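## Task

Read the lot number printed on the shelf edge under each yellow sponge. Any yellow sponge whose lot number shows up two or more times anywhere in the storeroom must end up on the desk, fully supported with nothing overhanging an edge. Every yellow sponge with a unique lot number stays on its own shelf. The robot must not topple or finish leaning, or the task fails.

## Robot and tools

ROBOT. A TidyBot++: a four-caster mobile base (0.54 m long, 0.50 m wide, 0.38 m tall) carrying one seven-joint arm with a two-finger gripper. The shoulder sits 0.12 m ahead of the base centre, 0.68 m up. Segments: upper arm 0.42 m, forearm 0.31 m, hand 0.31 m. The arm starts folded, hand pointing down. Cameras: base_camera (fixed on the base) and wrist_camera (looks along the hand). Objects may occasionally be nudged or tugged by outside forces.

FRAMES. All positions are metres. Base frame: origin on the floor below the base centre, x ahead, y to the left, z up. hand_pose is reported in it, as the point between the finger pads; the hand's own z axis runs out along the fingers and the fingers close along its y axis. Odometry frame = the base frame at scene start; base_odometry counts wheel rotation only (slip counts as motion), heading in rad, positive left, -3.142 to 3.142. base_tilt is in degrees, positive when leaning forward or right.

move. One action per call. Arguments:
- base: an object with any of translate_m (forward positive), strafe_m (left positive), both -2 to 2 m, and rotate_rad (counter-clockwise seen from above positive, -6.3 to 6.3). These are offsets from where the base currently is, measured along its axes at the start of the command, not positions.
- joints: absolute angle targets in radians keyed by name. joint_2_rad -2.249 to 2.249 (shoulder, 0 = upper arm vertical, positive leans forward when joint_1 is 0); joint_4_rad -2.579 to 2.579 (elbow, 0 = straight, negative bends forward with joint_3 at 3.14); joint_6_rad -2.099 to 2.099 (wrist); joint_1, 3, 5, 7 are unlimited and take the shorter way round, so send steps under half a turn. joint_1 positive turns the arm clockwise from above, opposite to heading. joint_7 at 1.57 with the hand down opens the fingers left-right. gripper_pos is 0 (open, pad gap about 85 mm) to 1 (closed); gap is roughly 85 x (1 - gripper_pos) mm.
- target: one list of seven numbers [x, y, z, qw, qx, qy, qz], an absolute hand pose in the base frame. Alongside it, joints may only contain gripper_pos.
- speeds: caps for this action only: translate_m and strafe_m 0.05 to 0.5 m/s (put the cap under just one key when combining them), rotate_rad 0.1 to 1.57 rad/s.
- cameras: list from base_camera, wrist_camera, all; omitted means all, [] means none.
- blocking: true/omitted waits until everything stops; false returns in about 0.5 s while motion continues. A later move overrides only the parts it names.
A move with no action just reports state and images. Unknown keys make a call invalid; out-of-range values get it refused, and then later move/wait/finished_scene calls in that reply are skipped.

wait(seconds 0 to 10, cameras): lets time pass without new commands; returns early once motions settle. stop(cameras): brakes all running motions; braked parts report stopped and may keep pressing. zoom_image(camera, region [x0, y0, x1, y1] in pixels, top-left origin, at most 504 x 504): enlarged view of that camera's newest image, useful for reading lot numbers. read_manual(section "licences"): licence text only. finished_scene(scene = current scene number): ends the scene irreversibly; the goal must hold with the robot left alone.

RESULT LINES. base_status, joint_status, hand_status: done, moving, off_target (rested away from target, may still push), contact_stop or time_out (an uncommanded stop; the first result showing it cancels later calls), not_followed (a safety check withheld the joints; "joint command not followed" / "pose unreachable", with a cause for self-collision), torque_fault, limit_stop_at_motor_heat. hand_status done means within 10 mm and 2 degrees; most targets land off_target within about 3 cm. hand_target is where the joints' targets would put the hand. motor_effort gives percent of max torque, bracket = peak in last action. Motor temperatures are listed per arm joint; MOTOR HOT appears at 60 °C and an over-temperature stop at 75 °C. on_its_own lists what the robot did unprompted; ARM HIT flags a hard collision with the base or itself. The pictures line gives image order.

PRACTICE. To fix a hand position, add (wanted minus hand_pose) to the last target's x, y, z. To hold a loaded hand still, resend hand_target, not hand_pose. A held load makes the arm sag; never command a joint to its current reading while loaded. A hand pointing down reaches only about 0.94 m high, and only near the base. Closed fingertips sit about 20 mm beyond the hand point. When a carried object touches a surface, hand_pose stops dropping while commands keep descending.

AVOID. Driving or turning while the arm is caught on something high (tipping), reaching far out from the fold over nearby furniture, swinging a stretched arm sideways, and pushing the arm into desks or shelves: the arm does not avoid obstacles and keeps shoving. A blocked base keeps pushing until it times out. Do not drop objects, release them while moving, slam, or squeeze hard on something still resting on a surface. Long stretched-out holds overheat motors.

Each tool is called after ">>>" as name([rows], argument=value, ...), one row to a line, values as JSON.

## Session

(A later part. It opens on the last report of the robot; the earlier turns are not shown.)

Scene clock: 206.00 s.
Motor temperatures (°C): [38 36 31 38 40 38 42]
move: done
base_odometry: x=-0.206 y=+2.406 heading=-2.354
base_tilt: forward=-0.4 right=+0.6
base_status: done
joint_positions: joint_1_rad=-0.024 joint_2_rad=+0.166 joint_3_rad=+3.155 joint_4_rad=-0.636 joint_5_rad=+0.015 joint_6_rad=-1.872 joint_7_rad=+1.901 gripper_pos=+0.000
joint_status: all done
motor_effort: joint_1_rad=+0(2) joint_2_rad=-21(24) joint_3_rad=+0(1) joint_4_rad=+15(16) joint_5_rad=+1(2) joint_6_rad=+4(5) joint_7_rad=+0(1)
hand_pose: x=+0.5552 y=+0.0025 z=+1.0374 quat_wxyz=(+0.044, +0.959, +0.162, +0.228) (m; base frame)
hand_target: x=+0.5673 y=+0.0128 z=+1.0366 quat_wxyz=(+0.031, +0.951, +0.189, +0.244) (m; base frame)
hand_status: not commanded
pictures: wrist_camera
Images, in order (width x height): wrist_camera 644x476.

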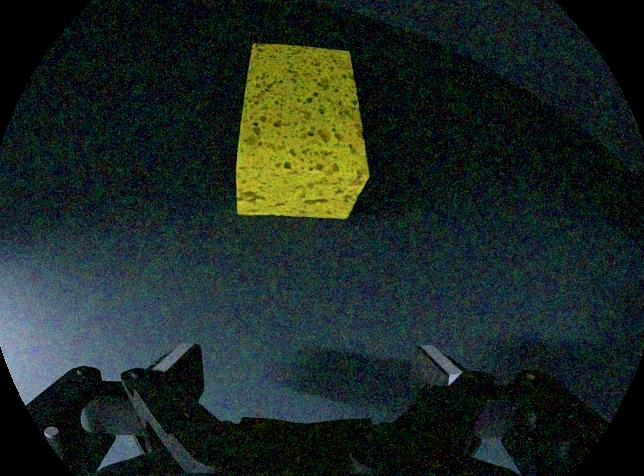

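>>> move(base={"translate_m": 0.129, "strafe_m": 0.042}, speeds={"translate_m": 0.25}, cameras=["wrist_camera"])

Scene clock: 208.10 s.
Motor temperatures (°C): [38 36 31 38 40 38 42]
move: done
base_odometry: x=-0.268 y=+2.285 heading=-2.354
base_tilt: forward=-0.3 right=+0.6
base_status: done
joint_positions: joint_1_rad=-0.023 joint_2_rad=+0.162 joint_3_rad=+3.155 joint_4_rad=-0.636 joint_5_rad=+0.015 joint_6_rad=-1.871 joint_7_rad=+1.903 gripper_pos=+0.000
joint_status: not commanded
motor_effort: joint_1_rad=-1(2) joint_2_rad=-20(24) joint_3_rad=+0(1) joint_4_rad=+15(16) joint_5_rad=+1(1) joint_6_rad=+5(5) joint_7_rad=+0(1)
hand_pose: x=+0.5538 y=+0.0022 z=+1.0394 quat_wxyz=(+0.045, +0.959, +0.162, +0.230) (m; base frame)
hand_target: x=+0.5673 y=+0.0128 z=+1.0366 quat_wxyz=(+0.031, +0.951, +0.189, +0.244) (m; base frame)
hand_status: not commanded
pictures: wrist_camera
Images, in order (width x height): wrist_camera 644x476.

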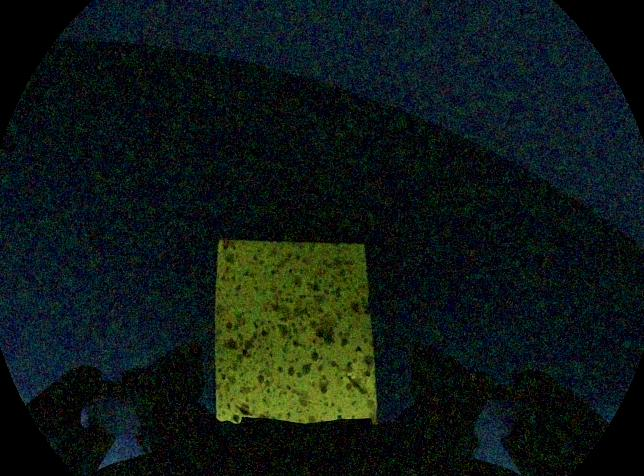

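>>> move(joints={"gripper_pos": 0.45}, cameras=["wrist_camera"])

Scene clock: 209.10 s.
Motor temperatures (°C): [38 36 31 38 40 38 42]
move: done
base_odometry: x=-0.268 y=+2.285 heading=-2.354
base_tilt: forward=-0.3 right=+0.6
base_status: not commanded
joint_positions: joint_1_rad=-0.023 joint_2_rad=+0.156 joint_3_rad=+3.155 joint_4_rad=-0.637 joint_5_rad=+0.015 joint_6_rad=-1.869 joint_7_rad=+1.903 gripper_pos=+0.429
joint_status: all done
motor_effort: joint_1_rad=+0(1) joint_2_rad=-19(21) joint_3_rad=+0(0) joint_4_rad=+14(15) joint_5_rad=+1(1) joint_6_rad=+4(5) joint_7_rad=+0(1)
hand_pose: x=+0.5521 y=+0.0021 z=+1.0418 quat_wxyz=(+0.045, +0.958, +0.162, +0.233) (m; base frame)
hand_target: x=+0.5673 y=+0.0128 z=+1.0366 quat_wxyz=(+0.031, +0.951, +0.189, +0.244) (m; base frame)
hand_status: not commanded
pictures: wrist_camera
Images, in order (width x height): wrist_camera 644x476.

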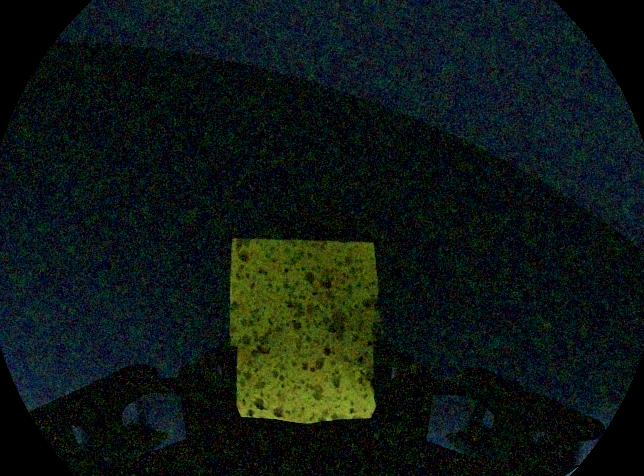

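>>> move(joints={"gripper_pos": 0.52}, cameras=[])

>>> move(joints={"joint_2_rad": 0.215, "joint_4_rad": -0.54, "joint_6_rad": -1.90}, cameras=["wrist_camera"])

Scene clock: 209.77 s.
Motor temperatures (°C): [38 36 31 38 40 38 42]
move: off_target
base_odometry: x=-0.268 y=+2.285 heading=-2.354
base_tilt: forward=-0.3 right=+0.6
base_status: not commanded
joint_positions: joint_1_rad=-0.023 joint_2_rad=+0.156 joint_3_rad=+3.155 joint_4_rad=-0.637 joint_5_rad=+0.015 joint_6_rad=-1.869 joint_7_rad=+1.903 gripper_pos=+0.437
joint_status: gripper_pos off_target (ended at +0.437, target +0.520)
motor_effort: joint_1_rad=+0(0) joint_2_rad=-19(20) joint_3_rad=+1(1) joint_4_rad=+14(14) joint_5_rad=+1(1) joint_6_rad=+4(4) joint_7_rad=+0(1)
hand_pose: x=+0.5520 y=+0.0021 z=+1.0419 quat_wxyz=(+0.045, +0.958, +0.162, +0.233) (m; base frame)
hand_target: x=+0.5673 y=+0.0128 z=+1.0366 quat_wxyz=(+0.031, +0.951, +0.189, +0.244) (m; base frame)
hand_status: not commanded
pictures: none
No camera images: "cameras" was empty.

Scene clock: 210.73 s.
Motor temperatures (°C): [38 36 31 38 40 38 42]
move: done
base_odometry: x=-0.268 y=+2.285 heading=-2.354
base_tilt: forward=-0.3 right=+0.6
base_status: not commanded
joint_positions: joint_1_rad=-0.023 joint_2_rad=+0.192 joint_3_rad=+3.155 joint_4_rad=-0.561 joint_5_rad=+0.015 joint_6_rad=-1.870 joint_7_rad=+1.903 gripper_pos=+0.438
joint_status: all done
motor_effort: joint_1_rad=+0(1) joint_2_rad=-21(22) joint_3_rad=+0(1) joint_4_rad=+15(16) joint_5_rad=+1(1) joint_6_rad=+5(5) joint_7_rad=+0(1)
hand_pose: x=+0.5688 y=+0.0025 z=+1.0537 quat_wxyz=(+0.048, +0.953, +0.161, +0.252) (m; base frame)
hand_target: x=+0.5697 y=+0.0128 z=+1.0467 quat_wxyz=(+0.031, +0.952, +0.190, +0.239) (m; base frame)
hand_status: not commanded
pictures: wrist_camera
Images, in order (width x height): wrist_camera 644x476.

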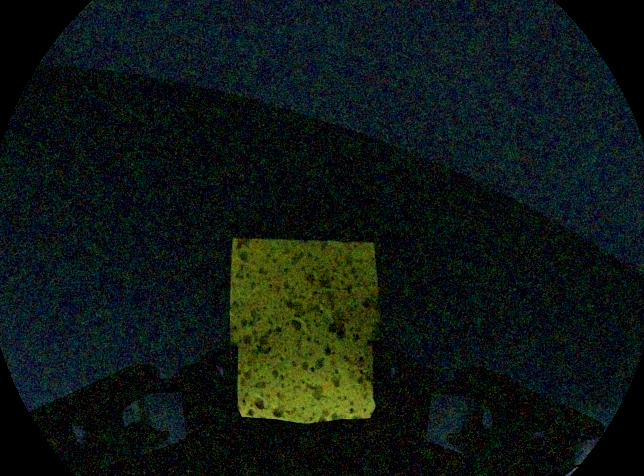

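>>> move(base={"translate_m": -0.33}, cameras=[])

>>> move(base={"strafe_m": 2.0, "translate_m": 0.0}, joints={"joint_2_rad": -0.3, "joint_4_rad": -1.75, "joint_6_rad": -1.20}, cameras=["base_camera", "wrist_camera"])

Scene clock: 213.67 s.
Motor temperatures (°C): [38 36 31 38 40 38 42]
move: done
base_odometry: x=-0.035 y=+2.518 heading=-2.355
base_tilt: forward=-0.3 right=+0.6
base_status: done
joint_positions: joint_1_rad=-0.022 joint_2_rad=+0.197 joint_3_rad=+3.155 joint_4_rad=-0.555 joint_5_rad=+0.015 joint_6_rad=-1.870 joint_7_rad=+1.903 gripper_pos=+0.438
joint_status: not commanded
motor_effort: joint_1_rad=-1(2) joint_2_rad=-22(29) joint_3_rad=+0(1) joint_4_rad=+15(16) joint_5_rad=+1(1) joint_6_rad=+4(6) joint_7_rad=+0(1)
hand_pose: x=+0.5708 y=+0.0019 z=+1.0536 quat_wxyz=(+0.049, +0.953, +0.161, +0.252) (m; base frame)
hand_target: x=+0.5697 y=+0.0128 z=+1.0467 quat_wxyz=(+0.031, +0.952, +0.190, +0.239) (m; base frame)
hand_status: not commanded
pictures: none
No camera images: "cameras" was empty.

Scene clock: 218.00 s.
Motor temperatures (°C): [38 36 31 38 40 38 42]
move: done
base_odometry: x=+1.381 y=+1.106 heading=-2.355
base_tilt: forward=-0.3 right=+0.6
base_status: done
joint_positions: joint_1_rad=-0.017 joint_2_rad=-0.287 joint_3_rad=+3.154 joint_4_rad=-1.721 joint_5_rad=+0.015 joint_6_rad=-1.260 joint_7_rad=+1.903 gripper_pos=+0.438
joint_status: all done
motor_effort: joint_1_rad=+0(4) joint_2_rad=-8(22) joint_3_rad=+0(2) joint_4_rad=+19(21) joint_5_rad=+0(2) joint_6_rad=+4(5) joint_7_rad=+0(1)
hand_pose: x=+0.4462 y=-0.0019 z=+0.8478 quat_wxyz=(+0.042, +0.961, +0.164, +0.218) (m; base frame)
hand_target: x=+0.4537 y=+0.0113 z=+0.8475 quat_wxyz=(+0.026, +0.953, +0.178, +0.243) (m; base frame)
hand_status: not commanded
pictures: base_camera, wrist_camera
Images, in order (width x height): base_camera 644x364, wrist_camera 644x476.

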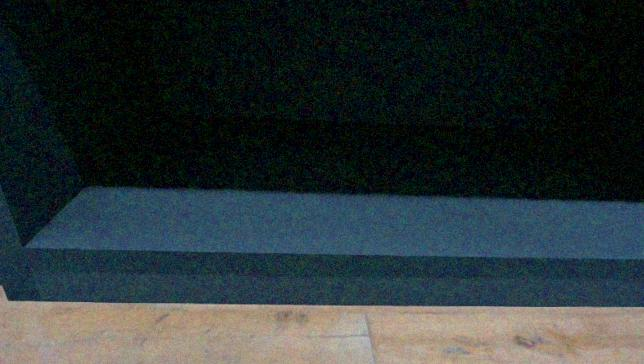

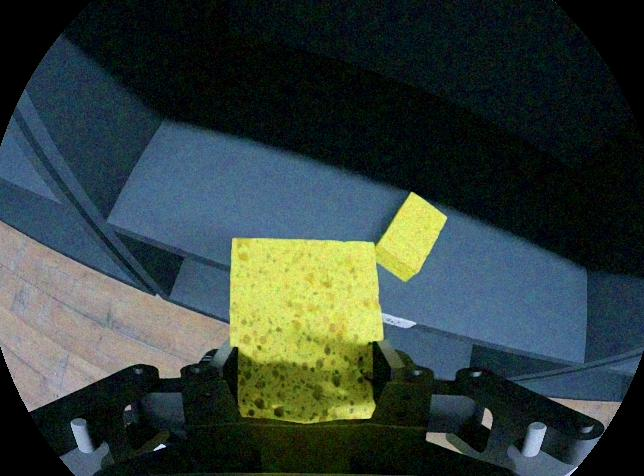

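>>> move(base={"strafe_m": 1.68}, cameras=[])

>>> move(base={"translate_m": 1.95}, cameras=["base_camera", "wrist_camera"])

Scene clock: 222.00 s.
Motor temperatures (°C): [38 36 30 38 40 38 42]
move: done
base_odometry: x=+2.571 y=-0.080 heading=-2.354
base_tilt: forward=-0.3 right=+0.6
base_status: done
joint_positions: joint_1_rad=-0.011 joint_2_rad=-0.297 joint_3_rad=+3.154 joint_4_rad=-1.741 joint_5_rad=+0.007 joint_6_rad=-1.213 joint_7_rad=+1.904 gripper_pos=+0.439
joint_status: not commanded
motor_effort: joint_1_rad=-1(3) joint_2_rad=-8(13) joint_3_rad=+0(3) joint_4_rad=+20(34) joint_5_rad=+1(4) joint_6_rad=+5(16) joint_7_rad=+0(1)
hand_pose: x=+0.4528 y=-0.0018 z=+0.8486 quat_wxyz=(+0.042, +0.957, +0.160, +0.236) (m; base frame)
hand_target: x=+0.4537 y=+0.0113 z=+0.8475 quat_wxyz=(+0.026, +0.953, +0.178, +0.243) (m; base frame)
hand_status: not commanded
pictures: none
No camera images: "cameras" was empty.

Scene clock: 226.23 s.
Motor temperatures (°C): [38 36 30 38 40 38 42]
move: done
base_odometry: x=+1.195 y=-1.461 heading=-2.354
base_tilt: forward=-0.3 right=+0.6
base_status: done
joint_positions: joint_1_rad=-0.011 joint_2_rad=-0.300 joint_3_rad=+3.154 joint_4_rad=-1.741 joint_5_rad=+0.007 joint_6_rad=-1.213 joint_7_rad=+1.904 gripper_pos=+0.439
joint_status: not commanded
motor_effort: joint_1_rad=-1(1) joint_2_rad=-9(12) joint_3_rad=+0(1) joint_4_rad=+20(21) joint_5_rad=+1(1) joint_6_rad=+4(6) joint_7_rad=+0(1)
hand_pose: x=+0.4523 y=-0.0018 z=+0.8495 quat_wxyz=(+0.042, +0.957, +0.160, +0.238) (m; base frame)
hand_target: x=+0.4537 y=+0.0113 z=+0.8475 quat_wxyz=(+0.026, +0.953, +0.178, +0.243) (m; base frame)
hand_status: not commanded
pictures: base_camera, wrist_camera
Images, in order (width x height): base_camera 644x364, wrist_camera 644x476.

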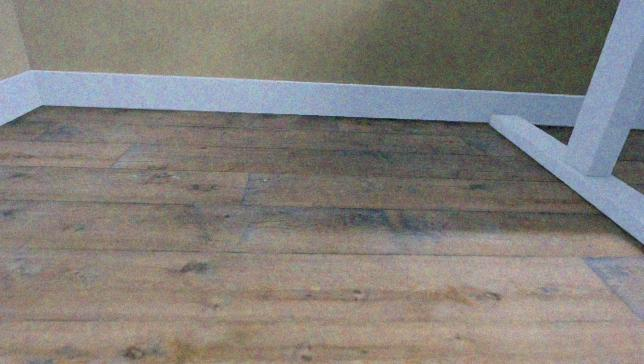

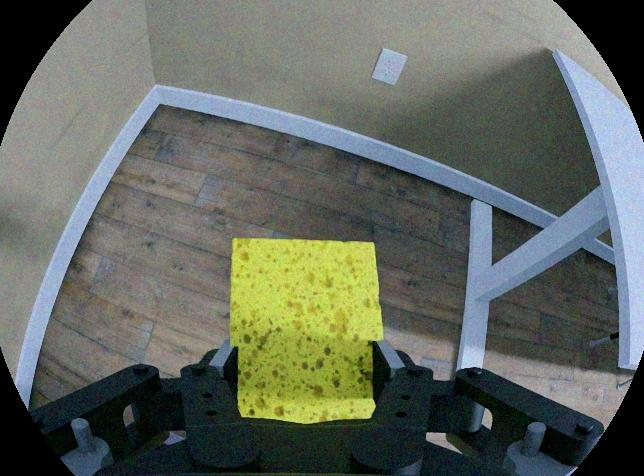

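>>> move(base={"strafe_m": -0.95, "translate_m": 0.14}, joints={"joint_2_rad": 0.16, "joint_4_rad": -1.40, "joint_6_rad": -1.10}, cameras=["wrist_camera"])

Scene clock: 229.77 s.
Motor temperatures (°C): [38 36 30 38 40 38 42]
move: done
base_odometry: x=+0.423 y=-0.891 heading=-2.353
base_tilt: forward=-0.3 right=+0.6
base_status: done
joint_positions: joint_1_rad=-0.011 joint_2_rad=+0.144 joint_3_rad=+3.154 joint_4_rad=-1.422 joint_5_rad=+0.007 joint_6_rad=-1.158 joint_7_rad=+1.904 gripper_pos=+0.439
joint_status: all done
motor_effort: joint_1_rad=+0(3) joint_2_rad=-24(25) joint_3_rad=+0(3) joint_4_rad=+19(21) joint_5_rad=+1(2) joint_6_rad=+3(6) joint_7_rad=+0(1)
hand_pose: x=+0.6202 y=-0.0013 z=+0.8152 quat_wxyz=(+0.039, +0.965, +0.162, +0.204) (m; base frame)
hand_target: x=+0.6447 y=+0.0117 z=+0.8248 quat_wxyz=(+0.028, +0.955, +0.177, +0.237) (m; base frame)
hand_status: not commanded
pictures: wrist_camera
Images, in order (width x height): wrist_camera 644x476.

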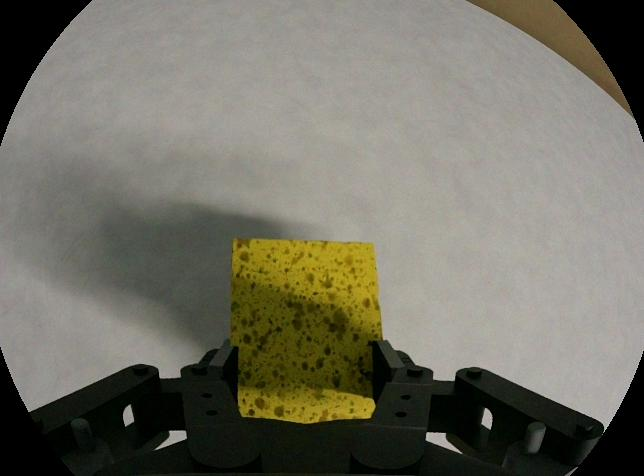

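>>> move(joints={"joint_2_rad": 0.175, "joint_4_rad": -1.525, "joint_6_rad": -0.952}, cameras=[])

>>> move(joints={"joint_2_rad": 0.18, "joint_4_rad": -1.565, "joint_6_rad": -0.912}, cameras=[])

>>> move(joints={"joint_2_rad": 0.185, "joint_4_rad": -1.59, "joint_6_rad": -0.89}, cameras=["wrist_camera"])

Scene clock: 231.37 s.
Motor temperatures (°C): [38 36 30 38 40 38 42]
move: done
base_odometry: x=+0.423 y=-0.891 heading=-2.353
base_tilt: forward=-0.3 right=+0.6
base_status: not commanded
joint_positions: joint_1_rad=-0.011 joint_2_rad=+0.154 joint_3_rad=+3.154 joint_4_rad=-1.501 joint_5_rad=+0.007 joint_6_rad=-1.013 joint_7_rad=+1.904 gripper_pos=+0.439
joint_status: all done
motor_effort: joint_1_rad=+0(1) joint_2_rad=-24(26) joint_3_rad=+0(0) joint_4_rad=+20(21) joint_5_rad=+1(1) joint_6_rad=+5(5) joint_7_rad=+0(1)
hand_pose: x=+0.6387 y=-0.0012 z=+0.7942 quat_wxyz=(+0.043, +0.959, +0.162, +0.231) (m; base frame)
hand_target: x=+0.6505 y=+0.0108 z=+0.7810 quat_wxyz=(+0.030, +0.954, +0.174, +0.241) (m; base frame)
hand_status: not commanded
pictures: none
No camera images: "cameras" was empty.

Scene clock: 232.07 s.
Motor temperatures (°C): [38 36 30 38 40 38 42]
move: done
base_odometry: x=+0.423 y=-0.891 heading=-2.353
base_tilt: forward=-0.3 right=+0.6
base_status: not commanded
joint_positions: joint_1_rad=-0.011 joint_2_rad=+0.157 joint_3_rad=+3.154 joint_4_rad=-1.540 joint_5_rad=+0.007 joint_6_rad=-0.969 joint_7_rad=+1.904 gripper_pos=+0.439
joint_status: all done
motor_effort: joint_1_rad=-1(1) joint_2_rad=-25(25) joint_3_rad=+0(0) joint_4_rad=+20(21) joint_5_rad=+1(1) joint_6_rad=+4(6) joint_7_rad=+0(1)
hand_pose: x=+0.6393 y=-0.0012 z=+0.7808 quat_wxyz=(+0.043, +0.958, +0.162, +0.231) (m; base frame)
hand_target: x=+0.6491 y=+0.0105 z=+0.7660 quat_wxyz=(+0.030, +0.955, +0.174, +0.239) (m; base frame)
hand_status: not commanded
pictures: none
No camera images: "cameras" was empty.

Scene clock: 232.67 s.
Motor temperatures (°C): [38 36 30 38 40 38 42]
move: done
base_odometry: x=+0.423 y=-0.891 heading=-2.353
base_tilt: forward=-0.3 right=+0.6
base_status: not commanded
joint_positions: joint_1_rad=-0.011 joint_2_rad=+0.159 joint_3_rad=+3.154 joint_4_rad=-1.564 joint_5_rad=+0.007 joint_6_rad=-0.947 joint_7_rad=+1.904 gripper_pos=+0.439
joint_status: all done
motor_effort: joint_1_rad=-1(1) joint_2_rad=-22(25) joint_3_rad=+0(1) joint_4_rad=+18(20) joint_5_rad=+0(1) joint_6_rad=+4(5) joint_7_rad=+0(1)
hand_pose: x=+0.6380 y=-0.0011 z=+0.7725 quat_wxyz=(+0.043, +0.959, +0.162, +0.230) (m; base frame)
hand_target: x=+0.6472 y=+0.0104 z=+0.7552 quat_wxyz=(+0.029, +0.956, +0.173, +0.235) (m; base frame)
hand_status: not commanded
pictures: wrist_camera
Images, in order (width x height): wrist_camera 644x476.

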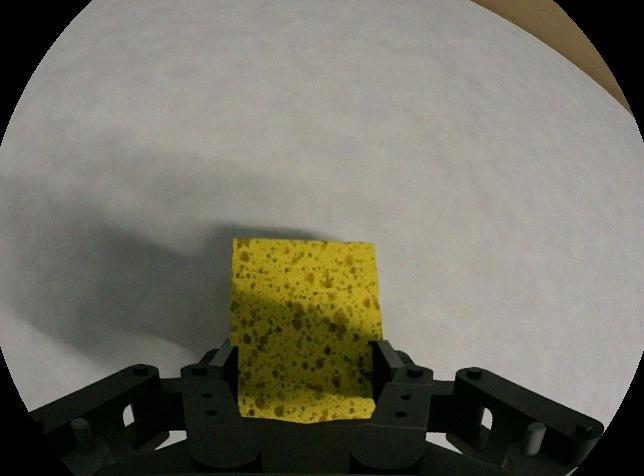

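>>> move(joints={"gripper_pos": 0.12}, cameras=[])

>>> move(joints={"joint_2_rad": 0.15, "joint_4_rad": -1.35, "joint_6_rad": -1.16}, cameras=["wrist_camera"])

Scene clock: 233.60 s.
Motor temperatures (°C): [38 36 30 38 40 38 42]
move: done
base_odometry: x=+0.423 y=-0.891 heading=-2.353
base_tilt: forward=-0.3 right=+0.6
base_status: not commanded
joint_positions: joint_1_rad=-0.011 joint_2_rad=+0.162 joint_3_rad=+3.154 joint_4_rad=-1.564 joint_5_rad=+0.007 joint_6_rad=-0.947 joint_7_rad=+1.904 gripper_pos=+0.120
joint_status: all done
motor_effort: joint_1_rad=-1(1) joint_2_rad=-25(25) joint_3_rad=+0(0) joint_4_rad=+19(20) joint_5_rad=+1(1) joint_6_rad=+4(5) joint_7_rad=+0(1)
hand_pose: x=+0.6381 y=-0.0011 z=+0.7703 quat_wxyz=(+0.043, +0.959, +0.162, +0.228) (m; base frame)
hand_target: x=+0.6472 y=+0.0104 z=+0.7552 quat_wxyz=(+0.029, +0.956, +0.173, +0.235) (m; base frame)
hand_status: not commanded
pictures: none
No camera images: "cameras" was empty.

Scene clock: 234.87 s.
Motor temperatures (°C): [38 36 30 38 40 38 42]
move: done
base_odometry: x=+0.423 y=-0.891 heading=-2.353
base_tilt: forward=-0.3 right=+0.6
base_status: not commanded
joint_positions: joint_1_rad=-0.011 joint_2_rad=+0.147 joint_3_rad=+3.154 joint_4_rad=-1.367 joint_5_rad=+0.007 joint_6_rad=-1.102 joint_7_rad=+1.904 gripper_pos=+0.120
joint_status: all done
motor_effort: joint_1_rad=+0(1) joint_2_rad=-24(27) joint_3_rad=+0(0) joint_4_rad=+20(21) joint_5_rad=+1(1) joint_6_rad=+4(5) joint_7_rad=+0(1)
hand_pose: x=+0.6510 y=-0.0012 z=+0.8468 quat_wxyz=(+0.048, +0.952, +0.160, +0.256) (m; base frame)
hand_target: x=+0.6397 y=+0.0120 z=+0.8444 quat_wxyz=(+0.028, +0.955, +0.178, +0.237) (m; base frame)
hand_status: not commanded
pictures: wrist_camera
Images, in order (width x height): wrist_camera 644x476.

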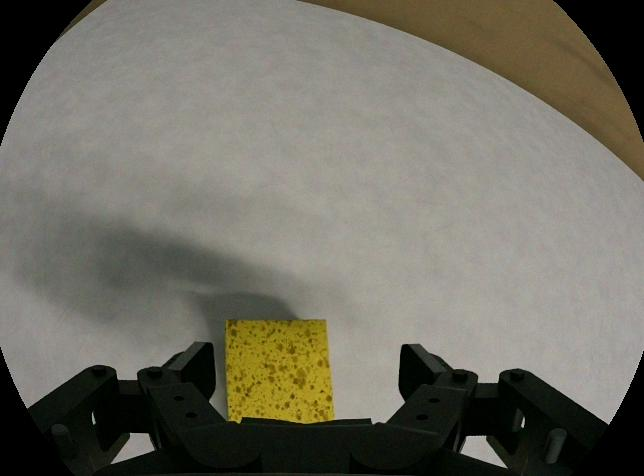

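>>> move(base={"translate_m": -0.25}, joints={"joint_2_rad": -0.3, "joint_4_rad": -1.75, "joint_6_rad": -0.9, "joint_7_rad": 1.545}, cameras=["wrist_camera"])

Scene clock: 239.40 s.
Motor temperatures (°C): [38 36 30 38 40 38 42]
move: done
base_odometry: x=+0.599 y=-0.713 heading=-2.353
base_tilt: forward=-0.4 right=+0.6
base_status: done
joint_positions: joint_1_rad=-0.011 joint_2_rad=-0.303 joint_3_rad=+3.154 joint_4_rad=-1.719 joint_5_rad=+0.007 joint_6_rad=-0.961 joint_7_rad=+1.588 gripper_pos=+0.120
joint_status: all done
motor_effort: joint_1_rad=+0(1) joint_2_rad=-9(30) joint_3_rad=+0(1) joint_4_rad=+21(22) joint_5_rad=+1(1) joint_6_rad=+6(7) joint_7_rad=+0(1)
hand_pose: x=+0.5197 y=-0.0018 z=+0.9069 quat_wxyz=(+0.005, +0.928, +0.007, +0.373) (m; base frame)
hand_target: x=+0.5283 y=+0.0096 z=+0.9031 quat_wxyz=(-0.023, +0.922, -0.017, +0.385) (m; base frame)
hand_status: not commanded
pictures: wrist_camera
Images, in order (width x height): wrist_camera 644x476.

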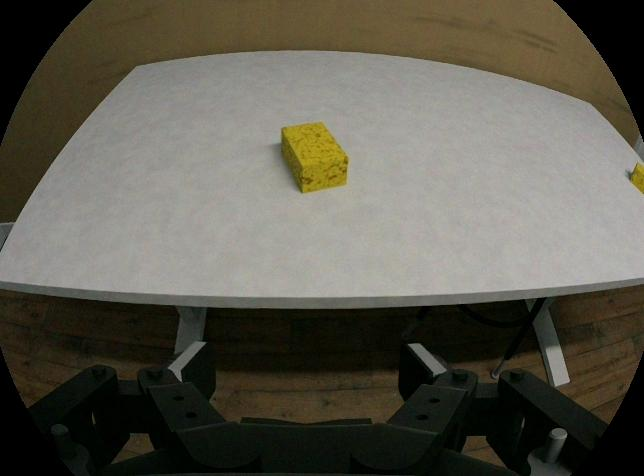

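>>> finished_scene(scene=1)

The scene is finished: the task was done.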